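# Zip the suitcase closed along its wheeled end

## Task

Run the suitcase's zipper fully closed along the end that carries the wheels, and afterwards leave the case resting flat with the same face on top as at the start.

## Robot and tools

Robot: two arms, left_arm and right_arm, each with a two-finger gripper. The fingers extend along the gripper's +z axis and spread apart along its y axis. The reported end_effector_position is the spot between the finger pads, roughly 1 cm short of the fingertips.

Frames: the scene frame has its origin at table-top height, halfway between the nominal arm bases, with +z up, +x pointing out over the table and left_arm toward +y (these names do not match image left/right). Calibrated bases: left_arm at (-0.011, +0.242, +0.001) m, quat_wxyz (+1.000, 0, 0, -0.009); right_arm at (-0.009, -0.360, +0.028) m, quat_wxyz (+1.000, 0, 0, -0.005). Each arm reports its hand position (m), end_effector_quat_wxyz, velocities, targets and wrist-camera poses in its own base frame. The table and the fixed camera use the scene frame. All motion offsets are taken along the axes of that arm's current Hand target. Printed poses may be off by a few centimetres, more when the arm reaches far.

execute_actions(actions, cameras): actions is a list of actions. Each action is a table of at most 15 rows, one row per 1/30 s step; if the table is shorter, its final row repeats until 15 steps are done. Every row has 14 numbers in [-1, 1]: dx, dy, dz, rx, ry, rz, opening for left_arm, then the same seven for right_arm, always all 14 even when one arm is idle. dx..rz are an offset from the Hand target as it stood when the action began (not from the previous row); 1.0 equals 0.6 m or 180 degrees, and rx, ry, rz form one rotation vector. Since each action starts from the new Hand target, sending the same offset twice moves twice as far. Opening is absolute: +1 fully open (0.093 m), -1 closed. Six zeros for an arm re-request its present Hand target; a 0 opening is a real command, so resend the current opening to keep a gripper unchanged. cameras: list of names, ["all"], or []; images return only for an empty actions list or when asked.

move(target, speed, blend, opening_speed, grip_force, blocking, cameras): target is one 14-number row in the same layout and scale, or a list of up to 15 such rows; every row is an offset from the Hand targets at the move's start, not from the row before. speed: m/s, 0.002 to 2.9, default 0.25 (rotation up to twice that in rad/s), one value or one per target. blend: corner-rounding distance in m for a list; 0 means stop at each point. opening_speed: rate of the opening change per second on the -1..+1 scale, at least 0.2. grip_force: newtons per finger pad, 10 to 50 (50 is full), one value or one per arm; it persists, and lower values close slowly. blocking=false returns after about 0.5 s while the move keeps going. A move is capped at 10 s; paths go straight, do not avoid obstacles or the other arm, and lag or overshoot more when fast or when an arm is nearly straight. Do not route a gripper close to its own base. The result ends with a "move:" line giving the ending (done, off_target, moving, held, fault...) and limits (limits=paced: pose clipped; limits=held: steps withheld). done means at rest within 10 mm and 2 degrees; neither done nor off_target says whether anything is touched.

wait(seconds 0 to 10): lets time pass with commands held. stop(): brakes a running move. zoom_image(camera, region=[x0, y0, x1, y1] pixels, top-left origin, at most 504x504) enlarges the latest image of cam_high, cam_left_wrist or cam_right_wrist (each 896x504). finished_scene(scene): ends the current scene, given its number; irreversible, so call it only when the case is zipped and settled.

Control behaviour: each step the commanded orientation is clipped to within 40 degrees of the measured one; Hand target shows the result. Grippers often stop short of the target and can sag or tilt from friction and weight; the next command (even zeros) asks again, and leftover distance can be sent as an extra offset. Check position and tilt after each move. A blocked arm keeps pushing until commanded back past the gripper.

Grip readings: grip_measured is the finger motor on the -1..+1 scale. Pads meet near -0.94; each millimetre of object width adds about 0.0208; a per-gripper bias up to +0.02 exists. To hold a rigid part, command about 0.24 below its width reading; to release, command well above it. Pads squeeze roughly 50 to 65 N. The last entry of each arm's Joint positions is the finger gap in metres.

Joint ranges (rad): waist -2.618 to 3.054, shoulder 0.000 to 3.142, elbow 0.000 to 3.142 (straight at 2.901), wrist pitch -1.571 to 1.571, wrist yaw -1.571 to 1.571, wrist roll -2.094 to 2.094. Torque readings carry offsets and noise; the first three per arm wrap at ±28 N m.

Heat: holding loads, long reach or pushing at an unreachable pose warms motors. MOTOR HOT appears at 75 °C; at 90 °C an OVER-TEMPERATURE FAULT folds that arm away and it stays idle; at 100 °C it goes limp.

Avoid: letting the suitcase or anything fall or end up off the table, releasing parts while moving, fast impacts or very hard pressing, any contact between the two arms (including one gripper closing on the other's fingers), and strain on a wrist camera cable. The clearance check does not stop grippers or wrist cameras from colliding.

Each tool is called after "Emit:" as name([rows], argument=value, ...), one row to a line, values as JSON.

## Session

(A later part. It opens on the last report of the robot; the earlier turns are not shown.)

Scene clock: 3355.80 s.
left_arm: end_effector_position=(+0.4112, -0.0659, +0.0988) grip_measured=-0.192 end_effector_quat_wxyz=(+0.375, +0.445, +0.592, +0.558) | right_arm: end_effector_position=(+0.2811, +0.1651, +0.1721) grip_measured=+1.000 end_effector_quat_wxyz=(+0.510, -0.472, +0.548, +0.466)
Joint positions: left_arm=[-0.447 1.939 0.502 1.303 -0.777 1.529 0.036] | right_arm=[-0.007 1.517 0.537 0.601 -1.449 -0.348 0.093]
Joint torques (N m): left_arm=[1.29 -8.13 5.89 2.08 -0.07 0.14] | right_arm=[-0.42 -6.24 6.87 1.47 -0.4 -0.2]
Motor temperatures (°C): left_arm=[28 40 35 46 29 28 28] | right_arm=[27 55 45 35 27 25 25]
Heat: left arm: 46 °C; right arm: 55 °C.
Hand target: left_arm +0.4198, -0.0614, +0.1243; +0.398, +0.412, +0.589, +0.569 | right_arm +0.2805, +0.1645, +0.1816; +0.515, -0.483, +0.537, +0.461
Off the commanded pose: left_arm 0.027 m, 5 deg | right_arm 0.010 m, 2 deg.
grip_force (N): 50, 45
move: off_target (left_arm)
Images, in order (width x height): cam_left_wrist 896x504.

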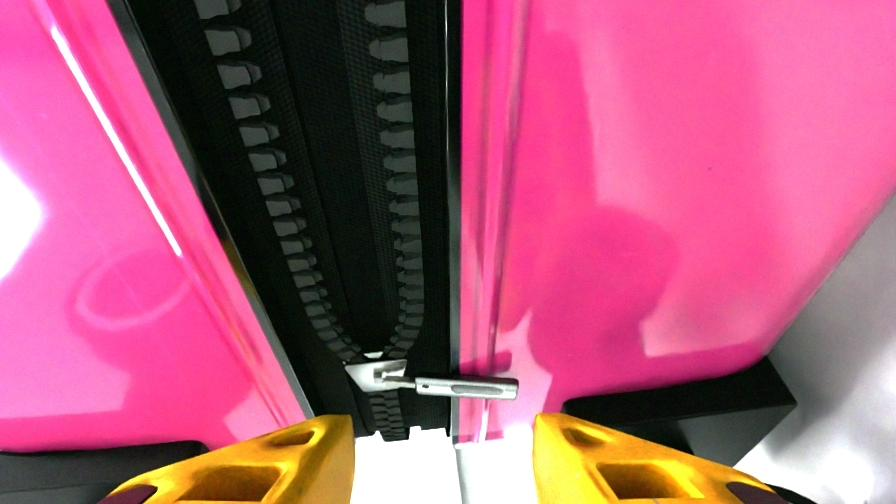

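Emit:
move([
  [-0.02,0.025,-0.03,0,0,0,-0.19,0,0,0,0,0,0,1],
], speed=[0.15], cameras=["cam_left_wrist","cam_right_wrist"])

Scene clock: 3369.83 s.
left_arm: end_effector_position=(+0.4039, -0.0755, +0.1183) grip_measured=-0.192 end_effector_quat_wxyz=(+0.379, +0.434, +0.591, +0.565) | right_arm: end_effector_position=(+0.2811, +0.1651, +0.1721) grip_measured=+1.000 end_effector_quat_wxyz=(+0.510, -0.472, +0.548, +0.466)
Joint positions: left_arm=[-0.494 1.864 0.502 1.252 -0.837 1.53 0.036] | right_arm=[-0.007 1.517 0.537 0.601 -1.449 -0.348 0.093]
Joint torques (N m): left_arm=[-0.24 -8.61 6.02 1.69 -0.2 0.08] | right_arm=[-0.53 -6.32 6.74 1.46 -0.42 -0.19]
Motor temperatures (°C): left_arm=[28 40 35 46 29 28 28] | right_arm=[27 55 45 35 27 25 25]
Heat: left arm: 46 °C; right arm: 55 °C.
Hand target: left_arm +0.4075, -0.0787, +0.1399; +0.398, +0.412, +0.589, +0.569 | right_arm +0.2805, +0.1645, +0.1816; +0.515, -0.483, +0.537, +0.461
Off the commanded pose: left_arm 0.022 m, 3 deg | right_arm 0.010 m, 2 deg.
grip_force (N): 50, 45
move: off_target (left_arm)
Images, in order (width x height): cam_left_wrist 896x504, cam_right_wrist 896x504.

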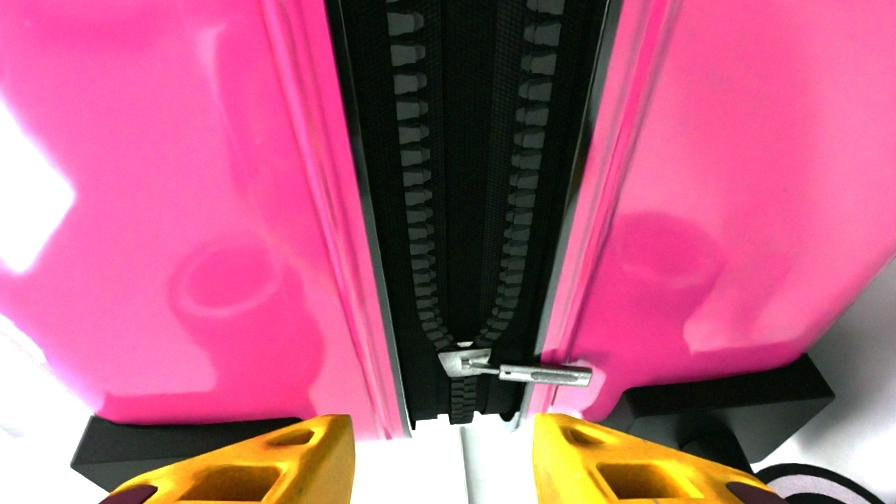

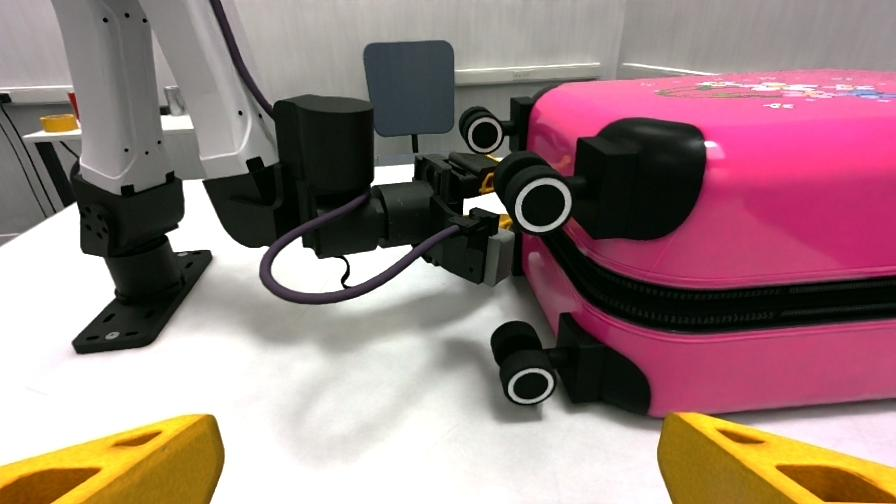

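Emit:
move([
  [0,0,-0.03,0,0,0,-0.6,0,0,0,0,0,0,1],
  [0.0288,-0.0307,-0.0213,0.0503,-0.1125,-0.4183,-0.6,0,0,0,0,0,0,1],
], speed=[0.15,0.5], blend=[0.01,0], cameras=["cam_left_wrist","cam_right_wrist"])

Scene clock: 3434.93 s.
left_arm: end_effector_position=(+0.3865, -0.0643, +0.1027) grip_measured=-0.598 end_effector_quat_wxyz=(+0.669, +0.098, +0.729, +0.106) | right_arm: end_effector_position=(+0.2811, +0.1651, +0.1721) grip_measured=+1.000 end_effector_quat_wxyz=(+0.510, -0.472, +0.548, +0.466)
Joint positions: left_arm=[-0.302 1.849 0.29 1.472 -0.325 0.263 0.017] | right_arm=[-0.007 1.517 0.537 0.601 -1.449 -0.348 0.093]
Joint torques (N m): left_arm=[0.58 -4.01 3.18 2.82 0.12 -0.11] | right_arm=[-0.47 -6.09 6.78 1.44 -0.45 -0.22]
Heat: left arm: 46 °C; right arm: 54 °C.
Hand target: left_arm +0.3890, -0.0671, +0.1219; +0.720, +0.084, +0.683, +0.089 | right_arm +0.2805, +0.1645, +0.1816; +0.515, -0.483, +0.537, +0.461
Off the commanded pose: left_arm 0.020 m, 8 deg | right_arm 0.010 m, 2 deg.
joint sent to its limit (left arm) — joint 4 (wrist pitch), upper limit. The joint targets are off in position and orientation.
grip_force (N): 50, 45
move: off_target (left_arm); blend cut to 0.0089 m at target 1
Images, in order (width x height): cam_left_wrist 896x504, cam_right_wrist 896x504.

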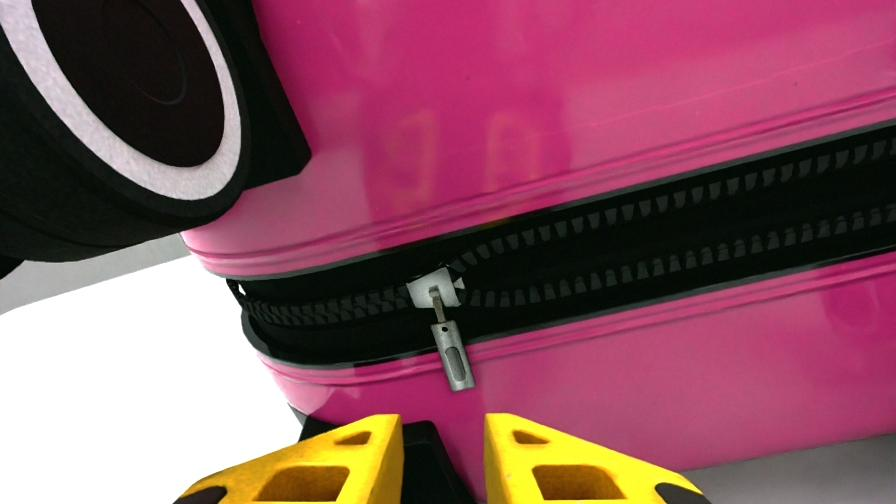

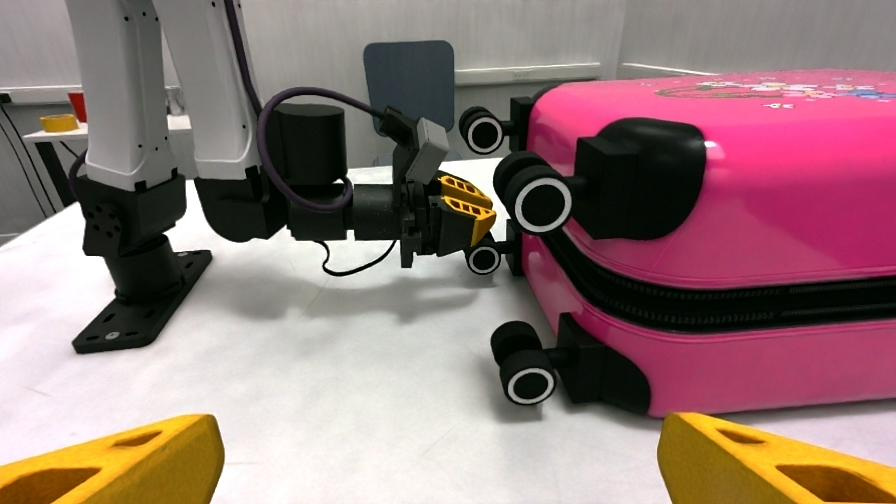

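Emit:
move([
  [0.0073,-0.0052,0.0662,0,0,0,-0.6,0,0,0,0,0,0,1],
], speed=[0.1], cameras=["cam_left_wrist","cam_right_wrist"])

Scene clock: 3451.83 s.
left_arm: end_effector_position=(+0.4215, -0.0647, +0.0946) grip_measured=-0.598 end_effector_quat_wxyz=(+0.673, +0.095, +0.726, +0.104) | right_arm: end_effector_position=(+0.2811, +0.1651, +0.1721) grip_measured=+1.000 end_effector_quat_wxyz=(+0.510, -0.472, +0.548, +0.466)
Joint positions: left_arm=[-0.264 1.976 0.425 1.476 -0.286 0.262 0.017] | right_arm=[-0.007 1.517 0.537 0.601 -1.449 -0.348 0.093]
Joint torques (N m): left_arm=[0.68 -4.96 5.16 2.78 0.12 -0.02] | right_arm=[-0.5 -6.45 6.79 1.46 -0.45 -0.18]
Motor temperatures (°C): left_arm=[28 40 34 52 28 28 28] | right_arm=[26 54 45 34 27 25 25]
Heat: left arm: 52 °C; right arm: 54 °C.
Hand target: left_arm +0.4289, -0.0690, +0.1190; +0.720, +0.084, +0.683, +0.089 | right_arm +0.2805, +0.1645, +0.1816; +0.515, -0.483, +0.537, +0.461
Off the commanded pose: left_arm 0.026 m, 8 deg | right_arm 0.010 m, 2 deg.
joint sent to its limit (left arm) — joint 4 (wrist pitch), upper limit. The joint targets are off in position, not in orientation.
grip_force (N): 50, 45
move: off_target (left_arm)
Images, in order (width x height): cam_left_wrist 896x504, cam_right_wrist 896x504.

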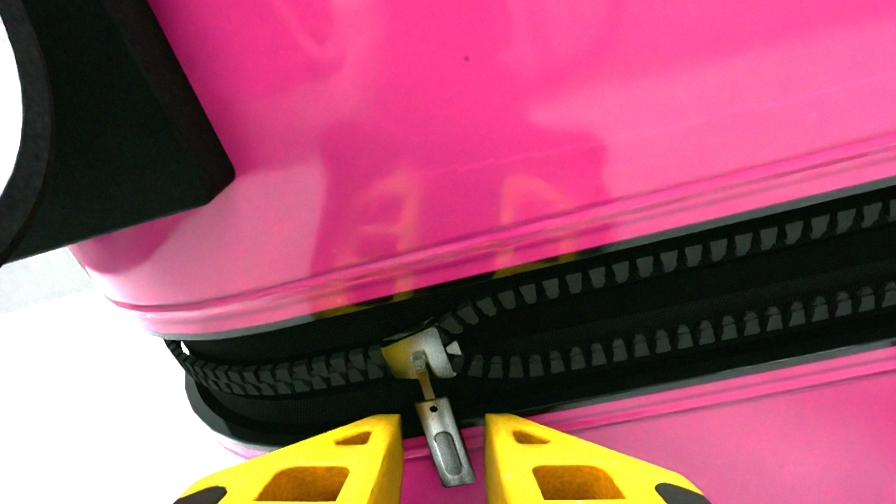

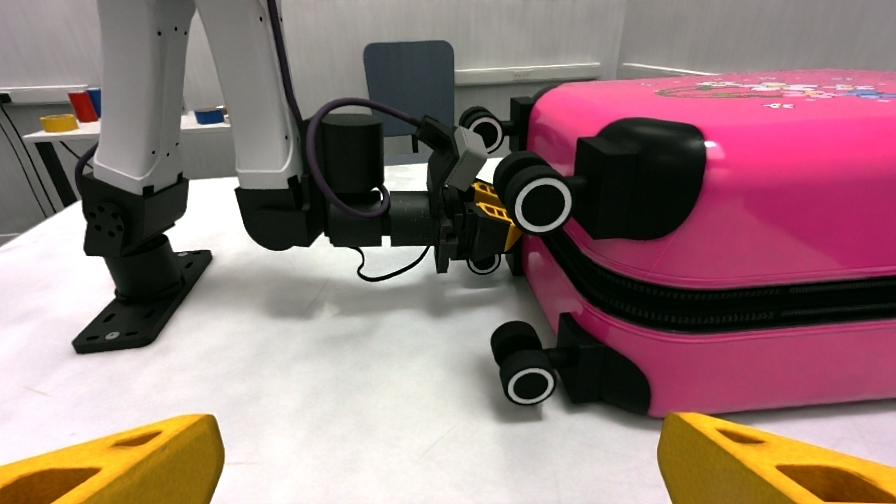

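Emit:
move([
  [-0.0122,0.003,0.013,0,0,0,-0.6,0,0,0,0,0,0,1],
], speed=[0.08], cameras=["cam_left_wrist"])

Scene clock: 3458.57 s.
left_arm: end_effector_position=(+0.4223, -0.0651, +0.0955) grip_measured=-0.598 end_effector_quat_wxyz=(+0.674, +0.095, +0.725, +0.103) | right_arm: end_effector_position=(+0.2811, +0.1651, +0.1721) grip_measured=+1.000 end_effector_quat_wxyz=(+0.510, -0.472, +0.548, +0.466)
Joint positions: left_arm=[-0.264 1.976 0.428 1.476 -0.285 0.262 0.017] | right_arm=[-0.007 1.517 0.537 0.601 -1.449 -0.348 0.093]
Joint torques (N m): left_arm=[0.75 -5.01 7.28 2.79 0.2 0.06] | right_arm=[-0.65 -6.26 7.02 1.49 -0.43 -0.21]
Heat: left arm: 52 °C; right arm: 54 °C.
Hand target: left_arm +0.4363, -0.0690, +0.1270; +0.720, +0.084, +0.683, +0.089 | right_arm +0.2805, +0.1645, +0.1816; +0.515, -0.483, +0.537, +0.461
Off the commanded pose: left_arm 0.035 m, 7 deg | right_arm 0.010 m, 2 deg.
joint sent to its limit (left arm) — joint 4 (wrist pitch), upper limit. The joint targets are off in position, not in orientation.
grip_force (N): 50, 45
move: off_target (left_arm)
Images, in order (width x height): cam_left_wrist 896x504.

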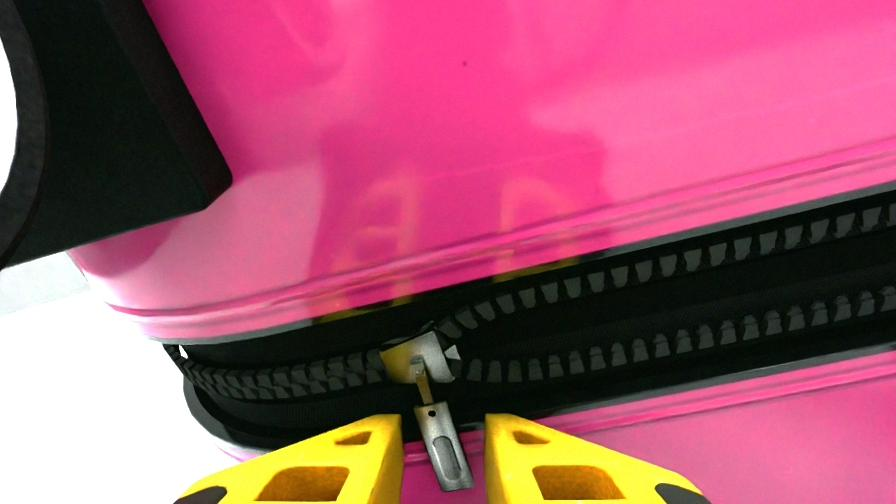

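Emit:
move([
  [-0.008,0.0,0.017,0,0,0,-0.6,0,0,0,0,0,0,1],
], speed=[0.08], cameras=["cam_left_wrist"])

Scene clock: 3462.00 s.
left_arm: end_effector_position=(+0.4302, -0.0657, +0.0986) grip_measured=-0.598 end_effector_quat_wxyz=(+0.676, +0.094, +0.724, +0.103) | right_arm: end_effector_position=(+0.2811, +0.1651, +0.1721) grip_measured=+1.000 end_effector_quat_wxyz=(+0.510, -0.472, +0.548, +0.466)
Joint positions: left_arm=[-0.259 1.978 0.46 1.45 -0.282 0.262 0.017] | right_arm=[-0.007 1.517 0.537 0.601 -1.449 -0.348 0.093]
Joint torques (N m): left_arm=[0.76 -5.96 8.09 2.58 0.22 0.06] | right_arm=[-0.72 -6.22 7.09 1.43 -0.49 -0.17]
Heat: left arm: 52 °C; right arm: 54 °C.
Hand target: left_arm +0.4462, -0.0702, +0.1321; +0.720, +0.084, +0.683, +0.089 | right_arm +0.2805, +0.1645, +0.1816; +0.515, -0.483, +0.537, +0.461
Off the commanded pose: left_arm 0.037 m, 7 deg | right_arm 0.010 m, 2 deg.
grip_force (N): 50, 45
move: off_target (left_arm)
Images, in order (width x height): cam_left_wrist 896x504.

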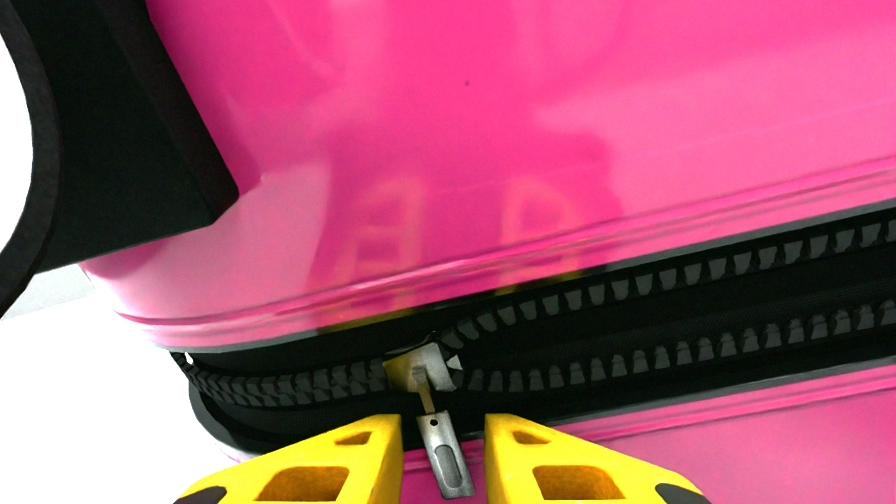

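Emit:
zoom_image(camera="cam_left_wrist", region=[340, 320, 560, 504])

Scaled by 2.291.

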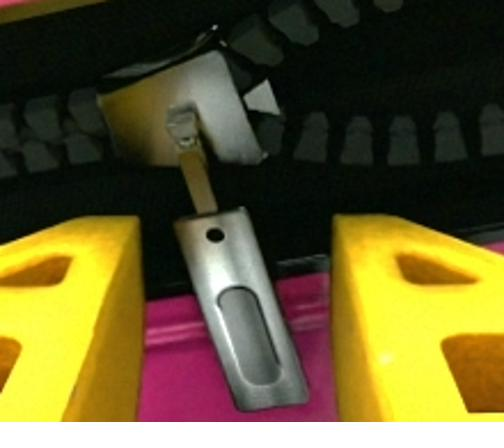

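Emit:
wait(seconds=0, cameras=["all"])

Emit:
zoom_image(camera="cam_right_wrist", region=[380, 80, 640, 300])

Scene clock: 3536.03 s.
left_arm: end_effector_position=(+0.4302, -0.0657, +0.0986) grip_measured=-0.598 end_effector_quat_wxyz=(+0.676, +0.094, +0.724, +0.103) | right_arm: end_effector_position=(+0.2811, +0.1651, +0.1721) grip_measured=+1.000 end_effector_quat_wxyz=(+0.510, -0.472, +0.548, +0.466)
Joint positions: left_arm=[-0.259 1.978 0.46 1.45 -0.282 0.262 0.017] | right_arm=[-0.007 1.517 0.537 0.601 -1.449 -0.348 0.093]
Joint torques (N m): left_arm=[0.76 -5.97 8.12 2.59 0.22 0.06] | right_arm=[-0.36 -6.23 7.09 1.53 -0.45 -0.19]
Motor temperatures (°C): left_arm=[27 39 36 56 28 27 28] | right_arm=[26 53 45 34 27 25 25]
Heat: left arm: 56 °C; right arm: 53 °C.
Hand target: left_arm +0.4462, -0.0702, +0.1321; +0.720, +0.084, +0.683, +0.089 | right_arm +0.2805, +0.1645, +0.1816; +0.515, -0.483, +0.537, +0.461
Tool commands: left_gripper/opening=-0.6 right_gripper/opening=+1.0
Off the commanded pose: left_arm 0.037 m, 7 deg | right_arm 0.010 m, 2 deg.
grip_force (N): 50, 45

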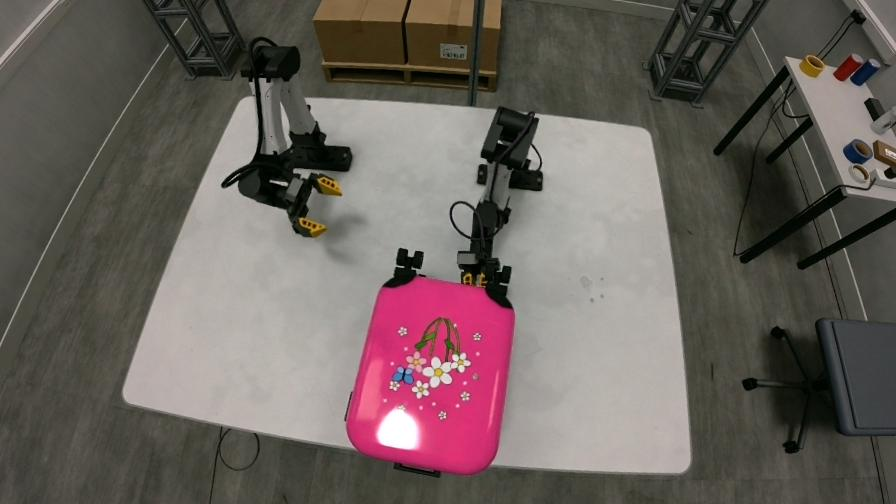

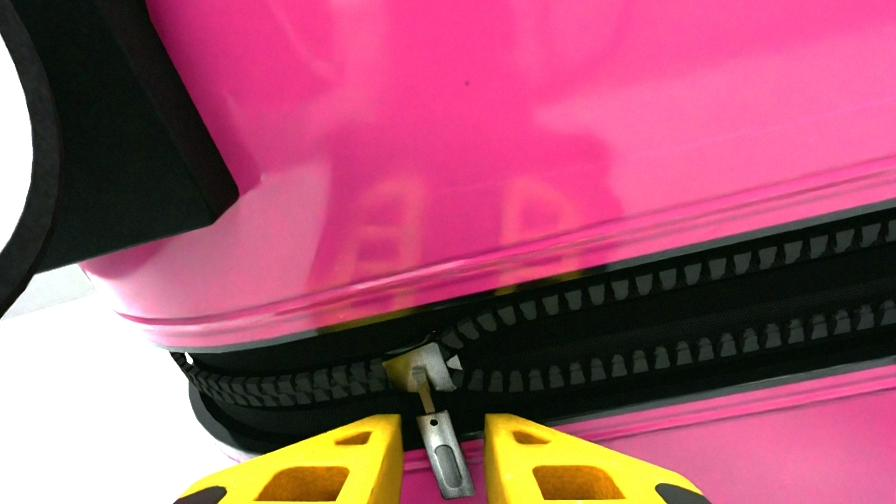

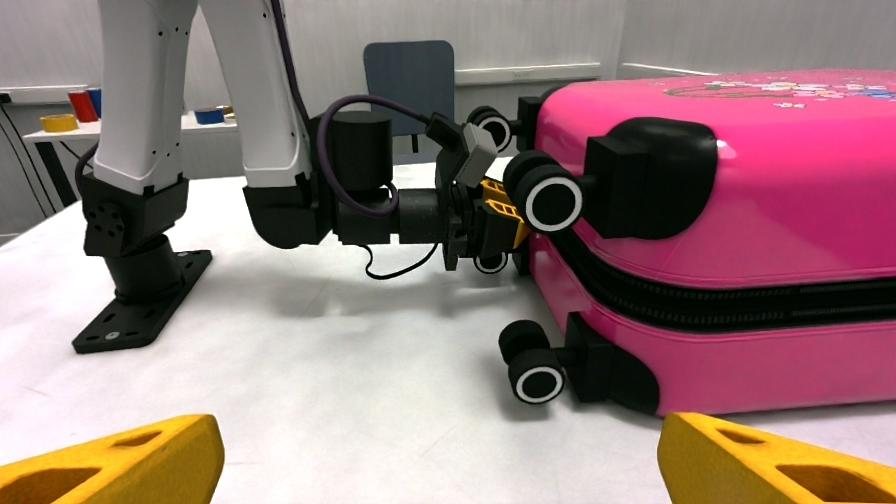

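Scaled by 1.938.

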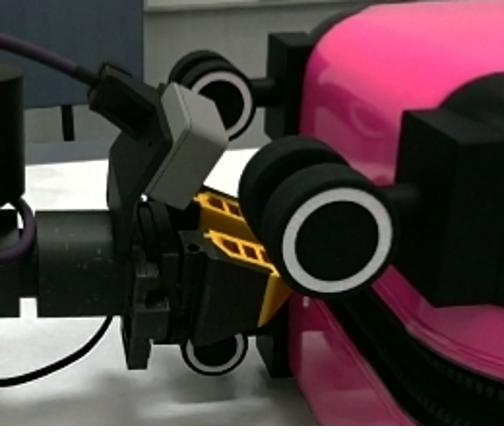

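Emit:
move([
  [0.012,0.0008,-0.0352,0.0485,-0.0121,0.0254,-0.6,0,0,0,0,0,0,1],
], speed=[0.12], cameras=["cam_left_wrist"])

Scene clock: 3561.57 s.
left_arm: end_effector_position=(+0.4245, -0.0660, +0.0914) grip_measured=-0.598 end_effector_quat_wxyz=(+0.674, +0.168, +0.717, +0.065) | right_arm: end_effector_position=(+0.2811, +0.1651, +0.1721) grip_measured=+1.000 end_effector_quat_wxyz=(+0.510, -0.472, +0.548, +0.466)
Joint positions: left_arm=[-0.167 1.978 0.422 1.472 -0.033 0.325 0.017] | right_arm=[-0.007 1.517 0.537 0.601 -1.449 -0.348 0.093]
Joint torques (N m): left_arm=[0.68 -7.69 2.93 2.87 0.16 0.17] | right_arm=[-0.64 -5.96 7.05 1.39 -0.45 -0.2]
Motor temperatures (°C): left_arm=[27 39 36 57 28 27 28] | right_arm=[26 53 45 34 27 25 25]
Heat: left arm: 57 °C; right arm: 53 °C.
Hand target: left_arm +0.4255, -0.0680, +0.1242; +0.720, +0.167, +0.670, +0.064 | right_arm +0.2805, +0.1645, +0.1816; +0.515, -0.483, +0.537, +0.461
Off the commanded pose: left_arm 0.033 m, 8 deg | right_arm 0.010 m, 2 deg.
joint sent to its limit (left arm) — joint 4 (wrist pitch), upper limit. The joint targets are off in position, not in orientation.
grip_force (N): 50, 45
move: off_target (left_arm)
Images, in order (width x height): cam_left_wrist 896x504.

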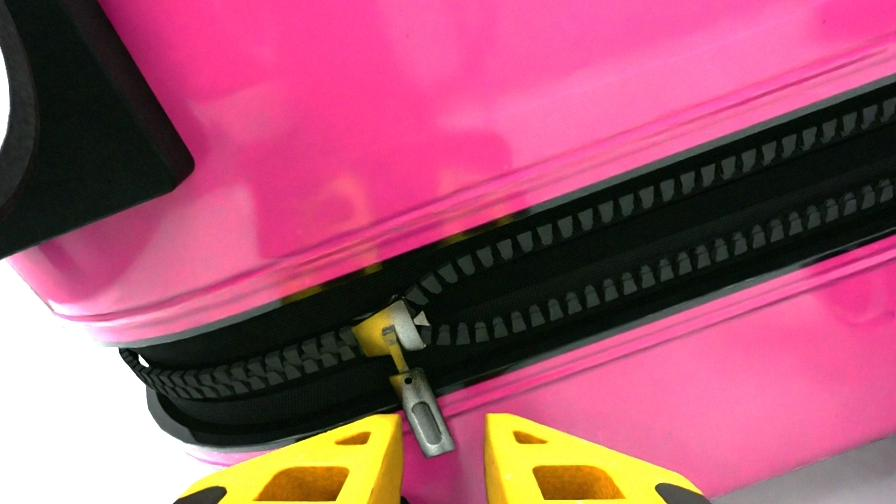

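Emit:
move([
  [-0.018,0.002,0.022,0,0,0,-0.6,0,0,0,0,0,0,1],
], speed=[0.1], cameras=["cam_left_wrist"])

Scene clock: 3572.00 s.
left_arm: end_effector_position=(+0.4317, -0.0672, +0.1025) grip_measured=-0.598 end_effector_quat_wxyz=(+0.686, +0.165, +0.706, +0.066) | right_arm: end_effector_position=(+0.2811, +0.1651, +0.1721) grip_measured=+1.000 end_effector_quat_wxyz=(+0.510, -0.472, +0.548, +0.466)
Joint positions: left_arm=[-0.167 1.972 0.45 1.472 -0.033 0.325 0.017] | right_arm=[-0.007 1.517 0.537 0.601 -1.449 -0.348 0.093]
Joint torques (N m): left_arm=[0.05 -8.79 5.37 2.26 0.1 0.16] | right_arm=[-0.72 -6.04 7.05 1.47 -0.44 -0.17]
Motor temperatures (°C): left_arm=[27 39 35 58 28 27 28] | right_arm=[26 53 45 33 27 25 25]
Heat: left arm: 58 °C; right arm: 53 °C.
Hand target: left_arm +0.4377, -0.0723, +0.1354; +0.720, +0.167, +0.670, +0.064 | right_arm +0.2805, +0.1645, +0.1816; +0.515, -0.483, +0.537, +0.461
Off the commanded pose: left_arm 0.034 m, 6 deg | right_arm 0.010 m, 2 deg.
grip_force (N): 50, 45
move: off_target (left_arm)
Images, in order (width x height): cam_left_wrist 896x504.

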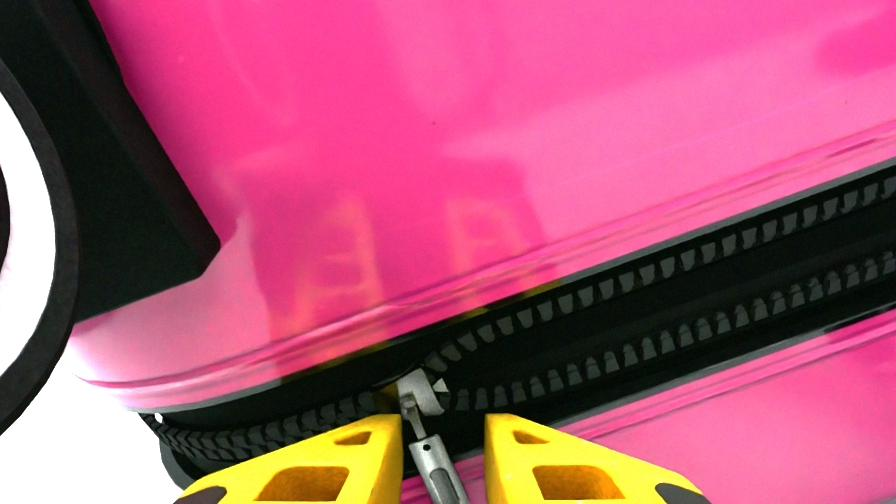

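Emit:
move([
  [0.004,0.002,0.02,0,0,0,-0.6,0,0,0,0,0,0,1],
], speed=[0.08], cameras=["cam_left_wrist","cam_right_wrist"])

Scene clock: 3575.27 s.
left_arm: end_effector_position=(+0.4377, -0.0678, +0.1066) grip_measured=-0.598 end_effector_quat_wxyz=(+0.689, +0.164, +0.703, +0.066) | right_arm: end_effector_position=(+0.2811, +0.1651, +0.1721) grip_measured=+1.000 end_effector_quat_wxyz=(+0.510, -0.472, +0.548, +0.466)
Joint positions: left_arm=[-0.166 1.972 0.474 1.456 -0.032 0.325 0.017] | right_arm=[-0.007 1.517 0.537 0.601 -1.449 -0.348 0.093]
Joint torques (N m): left_arm=[0.62 -6.64 7.62 2.2 0.15 0.16] | right_arm=[-0.32 -6.22 6.9 1.43 -0.42 -0.18]
Motor temperatures (°C): left_arm=[27 40 35 57 28 27 28] | right_arm=[26 53 45 33 27 25 25]
Heat: left arm: 57 °C; right arm: 53 °C.
Hand target: left_arm +0.4499, -0.0723, +0.1340; +0.720, +0.167, +0.670, +0.064 | right_arm +0.2805, +0.1645, +0.1816; +0.515, -0.483, +0.537, +0.461
Off the commanded pose: left_arm 0.030 m, 5 deg | right_arm 0.010 m, 2 deg.
grip_force (N): 50, 45
move: off_target (left_arm)
Images, in order (width x height): cam_left_wrist 896x504, cam_right_wrist 896x504.

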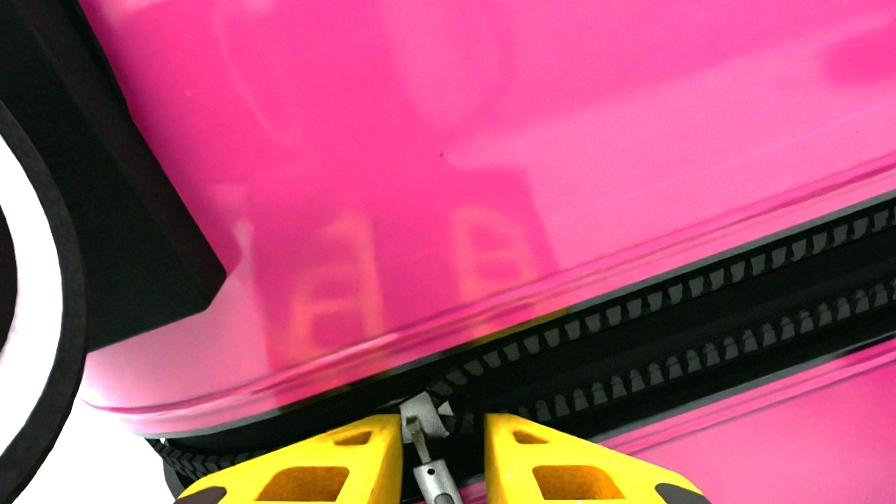

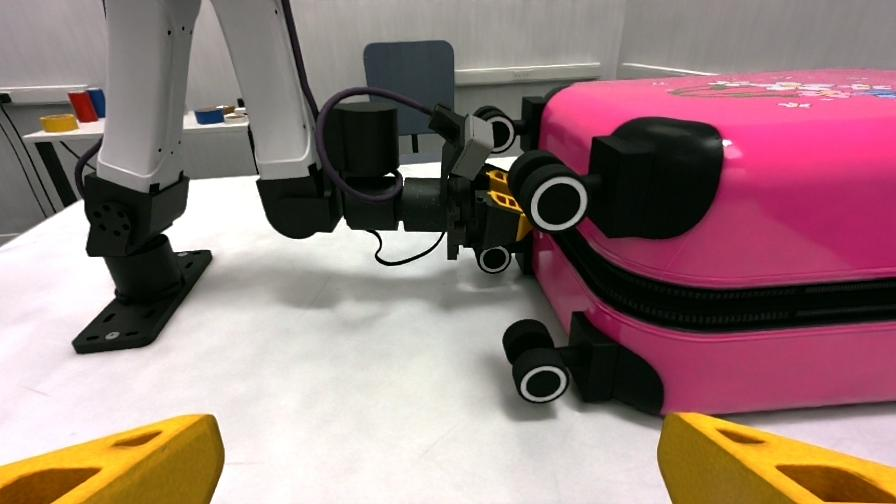

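Emit:
move([
  [0.013,0.002,0.003,0,0,0,-0.6,0,0,0,0,0,0,1],
], speed=[0.08], cameras=["cam_left_wrist"])

Emit:
zoom_image(camera="cam_left_wrist", region=[340, 320, 560, 504])

Scene clock: 3583.63 s.
left_arm: end_effector_position=(+0.4427, -0.0673, +0.1065) grip_measured=-0.598 end_effector_quat_wxyz=(+0.691, +0.165, +0.700, +0.065) | right_arm: end_effector_position=(+0.2811, +0.1651, +0.1721) grip_measured=+1.000 end_effector_quat_wxyz=(+0.510, -0.472, +0.548, +0.466)
Joint positions: left_arm=[-0.158 1.989 0.494 1.459 -0.02 0.325 0.017] | right_arm=[-0.007 1.517 0.537 0.601 -1.449 -0.348 0.093]
Joint torques (N m): left_arm=[0.72 -4.96 6.78 2.47 0.15 0.16] | right_arm=[-0.61 -6.23 6.83 1.52 -0.41 -0.19]
Motor temperatures (°C): left_arm=[27 40 36 55 28 27 28] | right_arm=[26 53 45 33 27 25 25]
Heat: left arm: 55 °C; right arm: 53 °C.
Hand target: left_arm +0.4526, -0.0690, +0.1271; +0.720, +0.167, +0.670, +0.064 | right_arm +0.2805, +0.1645, +0.1816; +0.515, -0.483, +0.537, +0.461
Off the commanded pose: left_arm 0.023 m, 5 deg | right_arm 0.010 m, 2 deg.
grip_force (N): 50, 45
move: off_target (left_arm)
Images, in order (width x height): cam_left_wrist 896x504.

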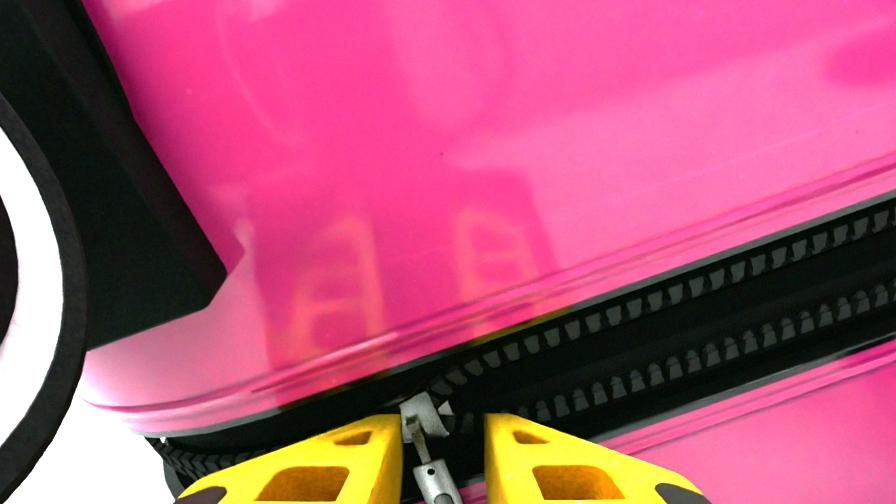

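Scaled by 2.291.

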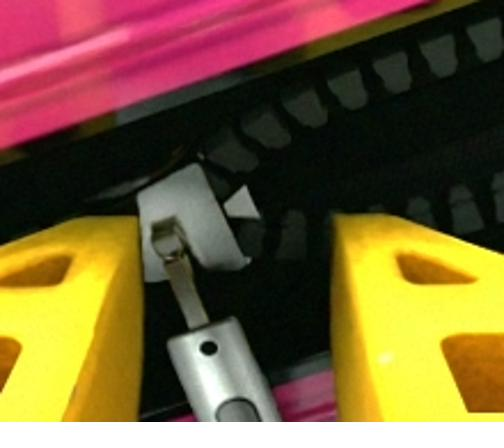

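Emit:
move([
  [0.006,0.0,0,0,0,0,-1,0,0,0,0,0,0,1],
], speed=[0.08], cameras=["cam_left_wrist"])

Emit:
zoom_image(camera="cam_left_wrist", region=[340, 320, 560, 504])

Scene clock: 3589.30 s.
left_arm: end_effector_position=(+0.4448, -0.0640, +0.1067) grip_measured=-0.976 end_effector_quat_wxyz=(+0.695, +0.163, +0.697, +0.068) | right_arm: end_effector_position=(+0.2811, +0.1651, +0.1721) grip_measured=+1.000 end_effector_quat_wxyz=(+0.510, -0.472, +0.548, +0.466)
Joint positions: left_arm=[-0.149 2.002 0.5 1.476 -0.016 0.326 0] | right_arm=[-0.007 1.517 0.537 0.601 -1.449 -0.348 0.093]
Joint torques (N m): left_arm=[0.73 -4.59 6.26 2.46 0.17 0.15] | right_arm=[-0.55 -6.2 6.58 1.44 -0.47 -0.2]
Heat: left arm: 54 °C; right arm: 53 °C.
Hand target: left_arm +0.4529, -0.0678, +0.1237; +0.720, +0.167, +0.670, +0.064 | right_arm +0.2805, +0.1645, +0.1816; +0.515, -0.483, +0.537, +0.461
Off the commanded pose: left_arm 0.019 m, 4 deg | right_arm 0.010 m, 2 deg.
grip_force (N): 50, 45
move: off_target (left_arm)
Images, in order (width x height): cam_left_wrist 896x504.

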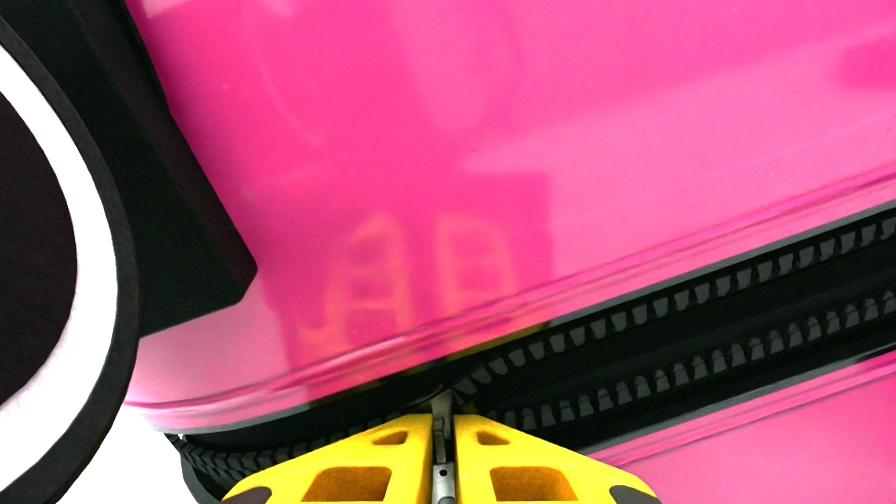

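Scaled by 2.291.

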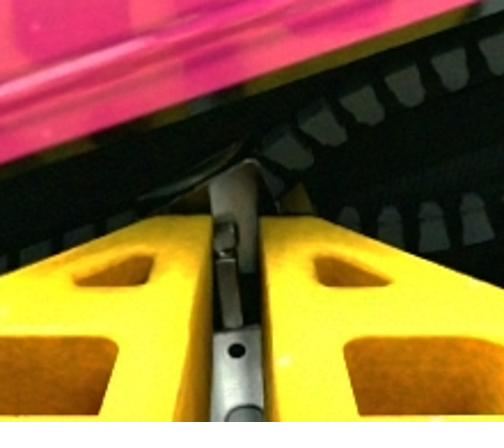

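Emit:
move([
  [-0.007,-0.0208,-0.14,0,0,0,-1,0,0,0,0,0,0,1],
], speed=[0.06], cameras=["all"])

Scene clock: 3616.40 s.
left_arm: end_effector_position=(+0.3749, -0.0667, +0.1073) grip_measured=-0.976 end_effector_quat_wxyz=(+0.675, +0.175, +0.714, +0.060) | right_arm: end_effector_position=(+0.2811, +0.1651, +0.1721) grip_measured=+1.000 end_effector_quat_wxyz=(+0.510, -0.472, +0.548, +0.466)
Joint positions: left_arm=[-0.195 1.788 0.227 1.479 -0.043 0.326 0] | right_arm=[-0.007 1.517 0.537 0.601 -1.449 -0.348 0.093]
Joint torques (N m): left_arm=[-0.46 -4.59 0.28 2.78 -0.12 0.12] | right_arm=[-0.72 -6.12 6.98 1.47 -0.43 -0.24]
Motor temperatures (°C): left_arm=[27 39 35 55 28 27 29] | right_arm=[26 53 45 33 27 25 25]
Heat: left arm: 55 °C; right arm: 53 °C.
Hand target: left_arm +0.3680, -0.0678, +0.1198; +0.720, +0.167, +0.670, +0.064 | right_arm +0.2805, +0.1645, +0.1816; +0.515, -0.483, +0.537, +0.461
Off the commanded pose: left_arm 0.014 m, 7 deg | right_arm 0.010 m, 2 deg.
joint sent to its limit (left arm) — joint 4 (wrist pitch), upper limit. The joint targets are off in position and orientation.
grip_force (N): 50, 45
move: off_target (left_arm)

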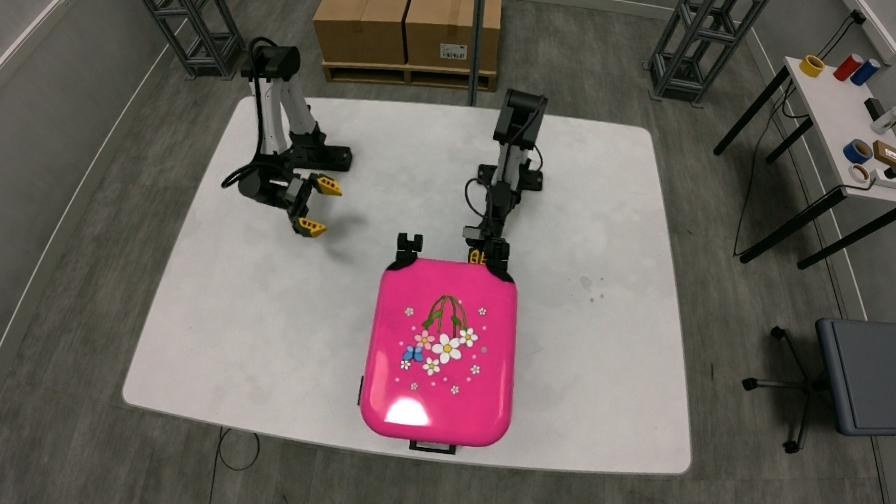

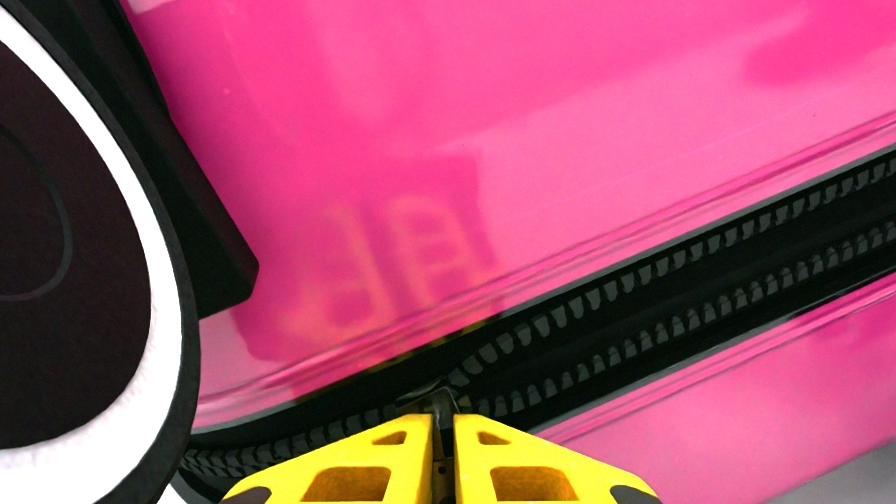

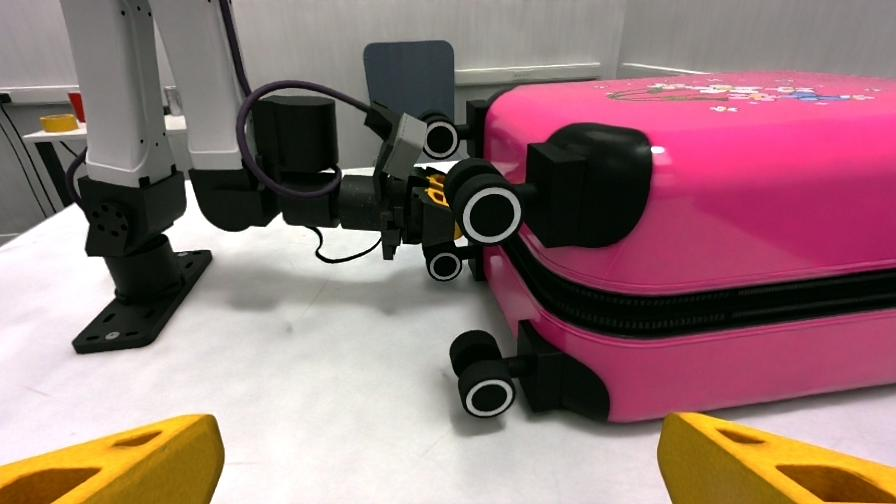

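Emit:
move([
  [0,0,0,0,0,0,-1,0,-0.1038,0.1463,-0.0277,-0.0001,-0.0012,1],
], speed=[0.15], cameras=["cam_right_wrist"])

Scene clock: 3646.57 s.
left_arm: end_effector_position=(+0.3749, -0.0667, +0.1073) grip_measured=-0.976 end_effector_quat_wxyz=(+0.675, +0.175, +0.714, +0.060) | right_arm: end_effector_position=(+0.3447, +0.2412, +0.1678) grip_measured=+1.000 end_effector_quat_wxyz=(+0.474, -0.496, +0.533, +0.495)
Joint positions: left_arm=[-0.195 1.788 0.227 1.479 -0.043 0.326 0] | right_arm=[0.21 1.849 0.868 0.716 -1.339 -0.201 0.093]
Joint torques (N m): left_arm=[-0.47 -4.55 0.28 2.78 -0.13 0.13] | right_arm=[-0.2 -6.37 7.6 2.55 -0.14 0.15]
Motor temperatures (°C): left_arm=[27 38 34 57 28 27 29] | right_arm=[26 52 45 34 27 25 25]
Heat: left arm: 57 °C; right arm: 52 °C.
Hand target: left_arm +0.3680, -0.0678, +0.1198; +0.720, +0.167, +0.670, +0.064 | right_arm +0.3520, +0.2449, +0.1779; +0.495, -0.506, +0.516, +0.483
Off the commanded pose: left_arm 0.014 m, 7 deg | right_arm 0.013 m, 4 deg.
joint sent to its limit (left arm) — joint 4 (wrist pitch), upper limit. The joint targets are off in position and orientation.
grip_force (N): 50, 45
move: off_target (left_arm, right_arm)
Images, in order (width x height): cam_right_wrist 896x504.

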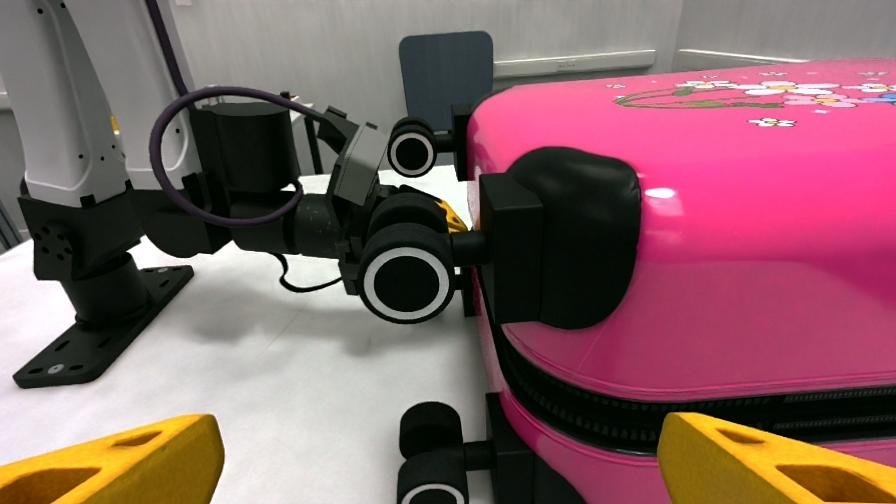

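Emit:
move([
  [0,0,0,0,0,0,-1,0,-0.064,0,0,0,0,1],
], speed=[0.15], cameras=["cam_right_wrist"])

Scene clock: 3653.33 s.
left_arm: end_effector_position=(+0.3749, -0.0667, +0.1073) grip_measured=-0.976 end_effector_quat_wxyz=(+0.675, +0.175, +0.714, +0.060) | right_arm: end_effector_position=(+0.3867, +0.2435, +0.1733) grip_measured=+1.000 end_effector_quat_wxyz=(+0.494, -0.502, +0.522, +0.481)
Joint positions: left_arm=[-0.195 1.788 0.227 1.479 -0.043 0.326 0] | right_arm=[0.195 1.965 1.037 0.716 -1.339 -0.201 0.093]
Joint torques (N m): left_arm=[-0.47 -4.56 0.28 2.77 -0.13 0.13] | right_arm=[-0.47 -7.53 7.95 2 -0.28 0.07]
Motor temperatures (°C): left_arm=[27 38 33 57 28 27 30] | right_arm=[26 52 45 35 27 25 25]
Heat: left arm: 57 °C; right arm: 52 °C.
Hand target: left_arm +0.3680, -0.0678, +0.1198; +0.720, +0.167, +0.670, +0.064 | right_arm +0.3903, +0.2440, +0.1780; +0.495, -0.506, +0.516, +0.483
Off the commanded pose: left_arm 0.014 m, 7 deg | right_arm 0.006 m, 1 deg.
joint sent to its limit (left arm) — joint 4 (wrist pitch), upper limit. The joint targets are off in position and orientation.
grip_force (N): 50, 45
move: off_target (left_arm)
Images, in order (width x height): cam_right_wrist 896x504.

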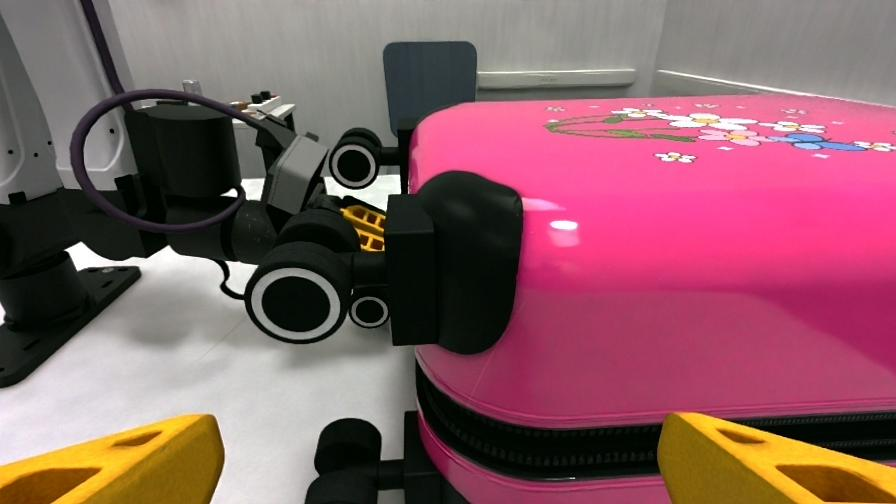

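Emit:
move([
  [-0.0421,-0.1248,0.0206,-0.021,0.0072,0.001,-1,0,0,0,0,0,0,1],
], speed=[0.06], cameras=["cam_left_wrist","cam_right_wrist"])

Scene clock: 3660.40 s.
left_arm: end_effector_position=(+0.3681, -0.1324, +0.1071) grip_measured=-0.976 end_effector_quat_wxyz=(+0.676, +0.141, +0.714, +0.114) | right_arm: end_effector_position=(+0.3863, +0.2441, +0.1733) grip_measured=+1.000 end_effector_quat_wxyz=(+0.494, -0.503, +0.521, +0.482)
Joint positions: left_arm=[-0.568 1.87 0.322 1.479 -0.538 0.326 0] | right_arm=[0.197 1.965 1.037 0.716 -1.339 -0.201 0.093]
Joint torques (N m): left_arm=[-1.32 -2.96 3.95 2.69 0.18 0.13] | right_arm=[-0.72 -7.38 7.79 1.95 -0.26 0.1]
Motor temperatures (°C): left_arm=[27 38 33 57 28 27 30] | right_arm=[26 52 45 35 27 25 25]
Heat: left arm: 57 °C; right arm: 52 °C.
Hand target: left_arm +0.3679, -0.1478, +0.1198; +0.718, +0.143, +0.676, +0.089 | right_arm +0.3903, +0.2440, +0.1780; +0.495, -0.506, +0.516, +0.483
Off the commanded pose: left_arm 0.020 m, 7 deg | right_arm 0.006 m, 1 deg.
joint sent to its limit (left arm) — joint 4 (wrist pitch), upper limit. The joint targets are off in position and orientation.
grip_force (N): 50, 45
move: off_target (left_arm)
Images, in order (width x height): cam_left_wrist 896x504, cam_right_wrist 896x504.

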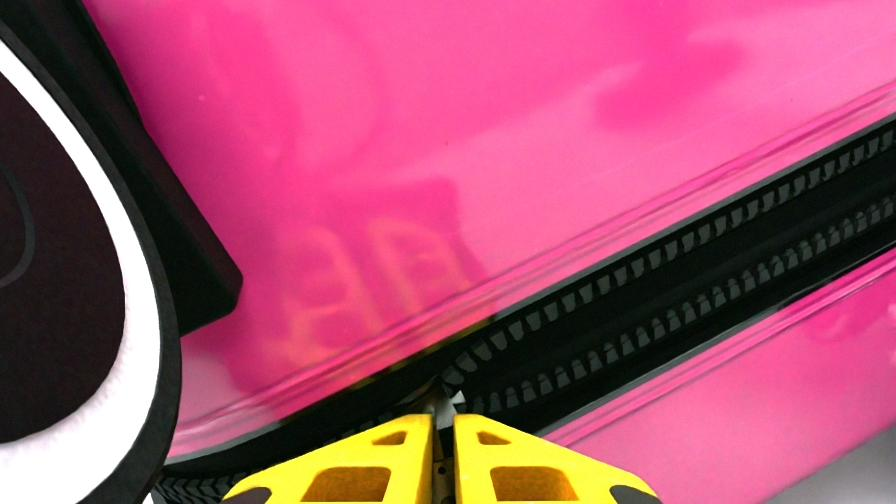

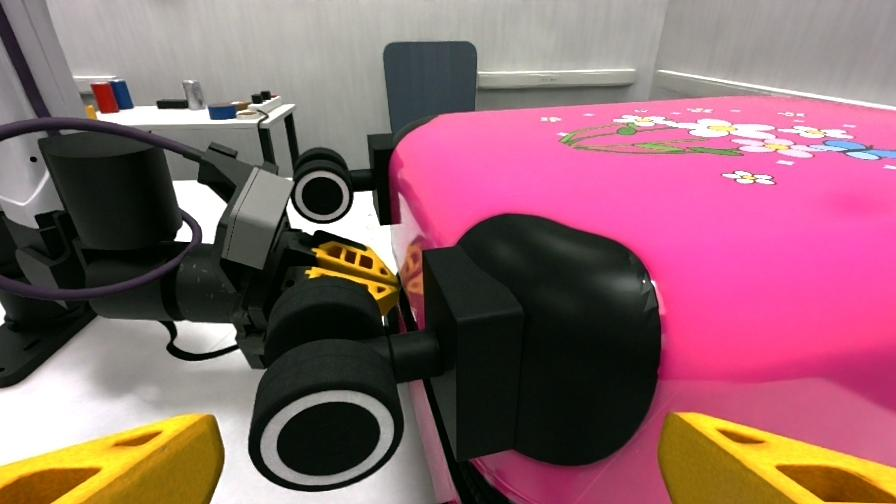

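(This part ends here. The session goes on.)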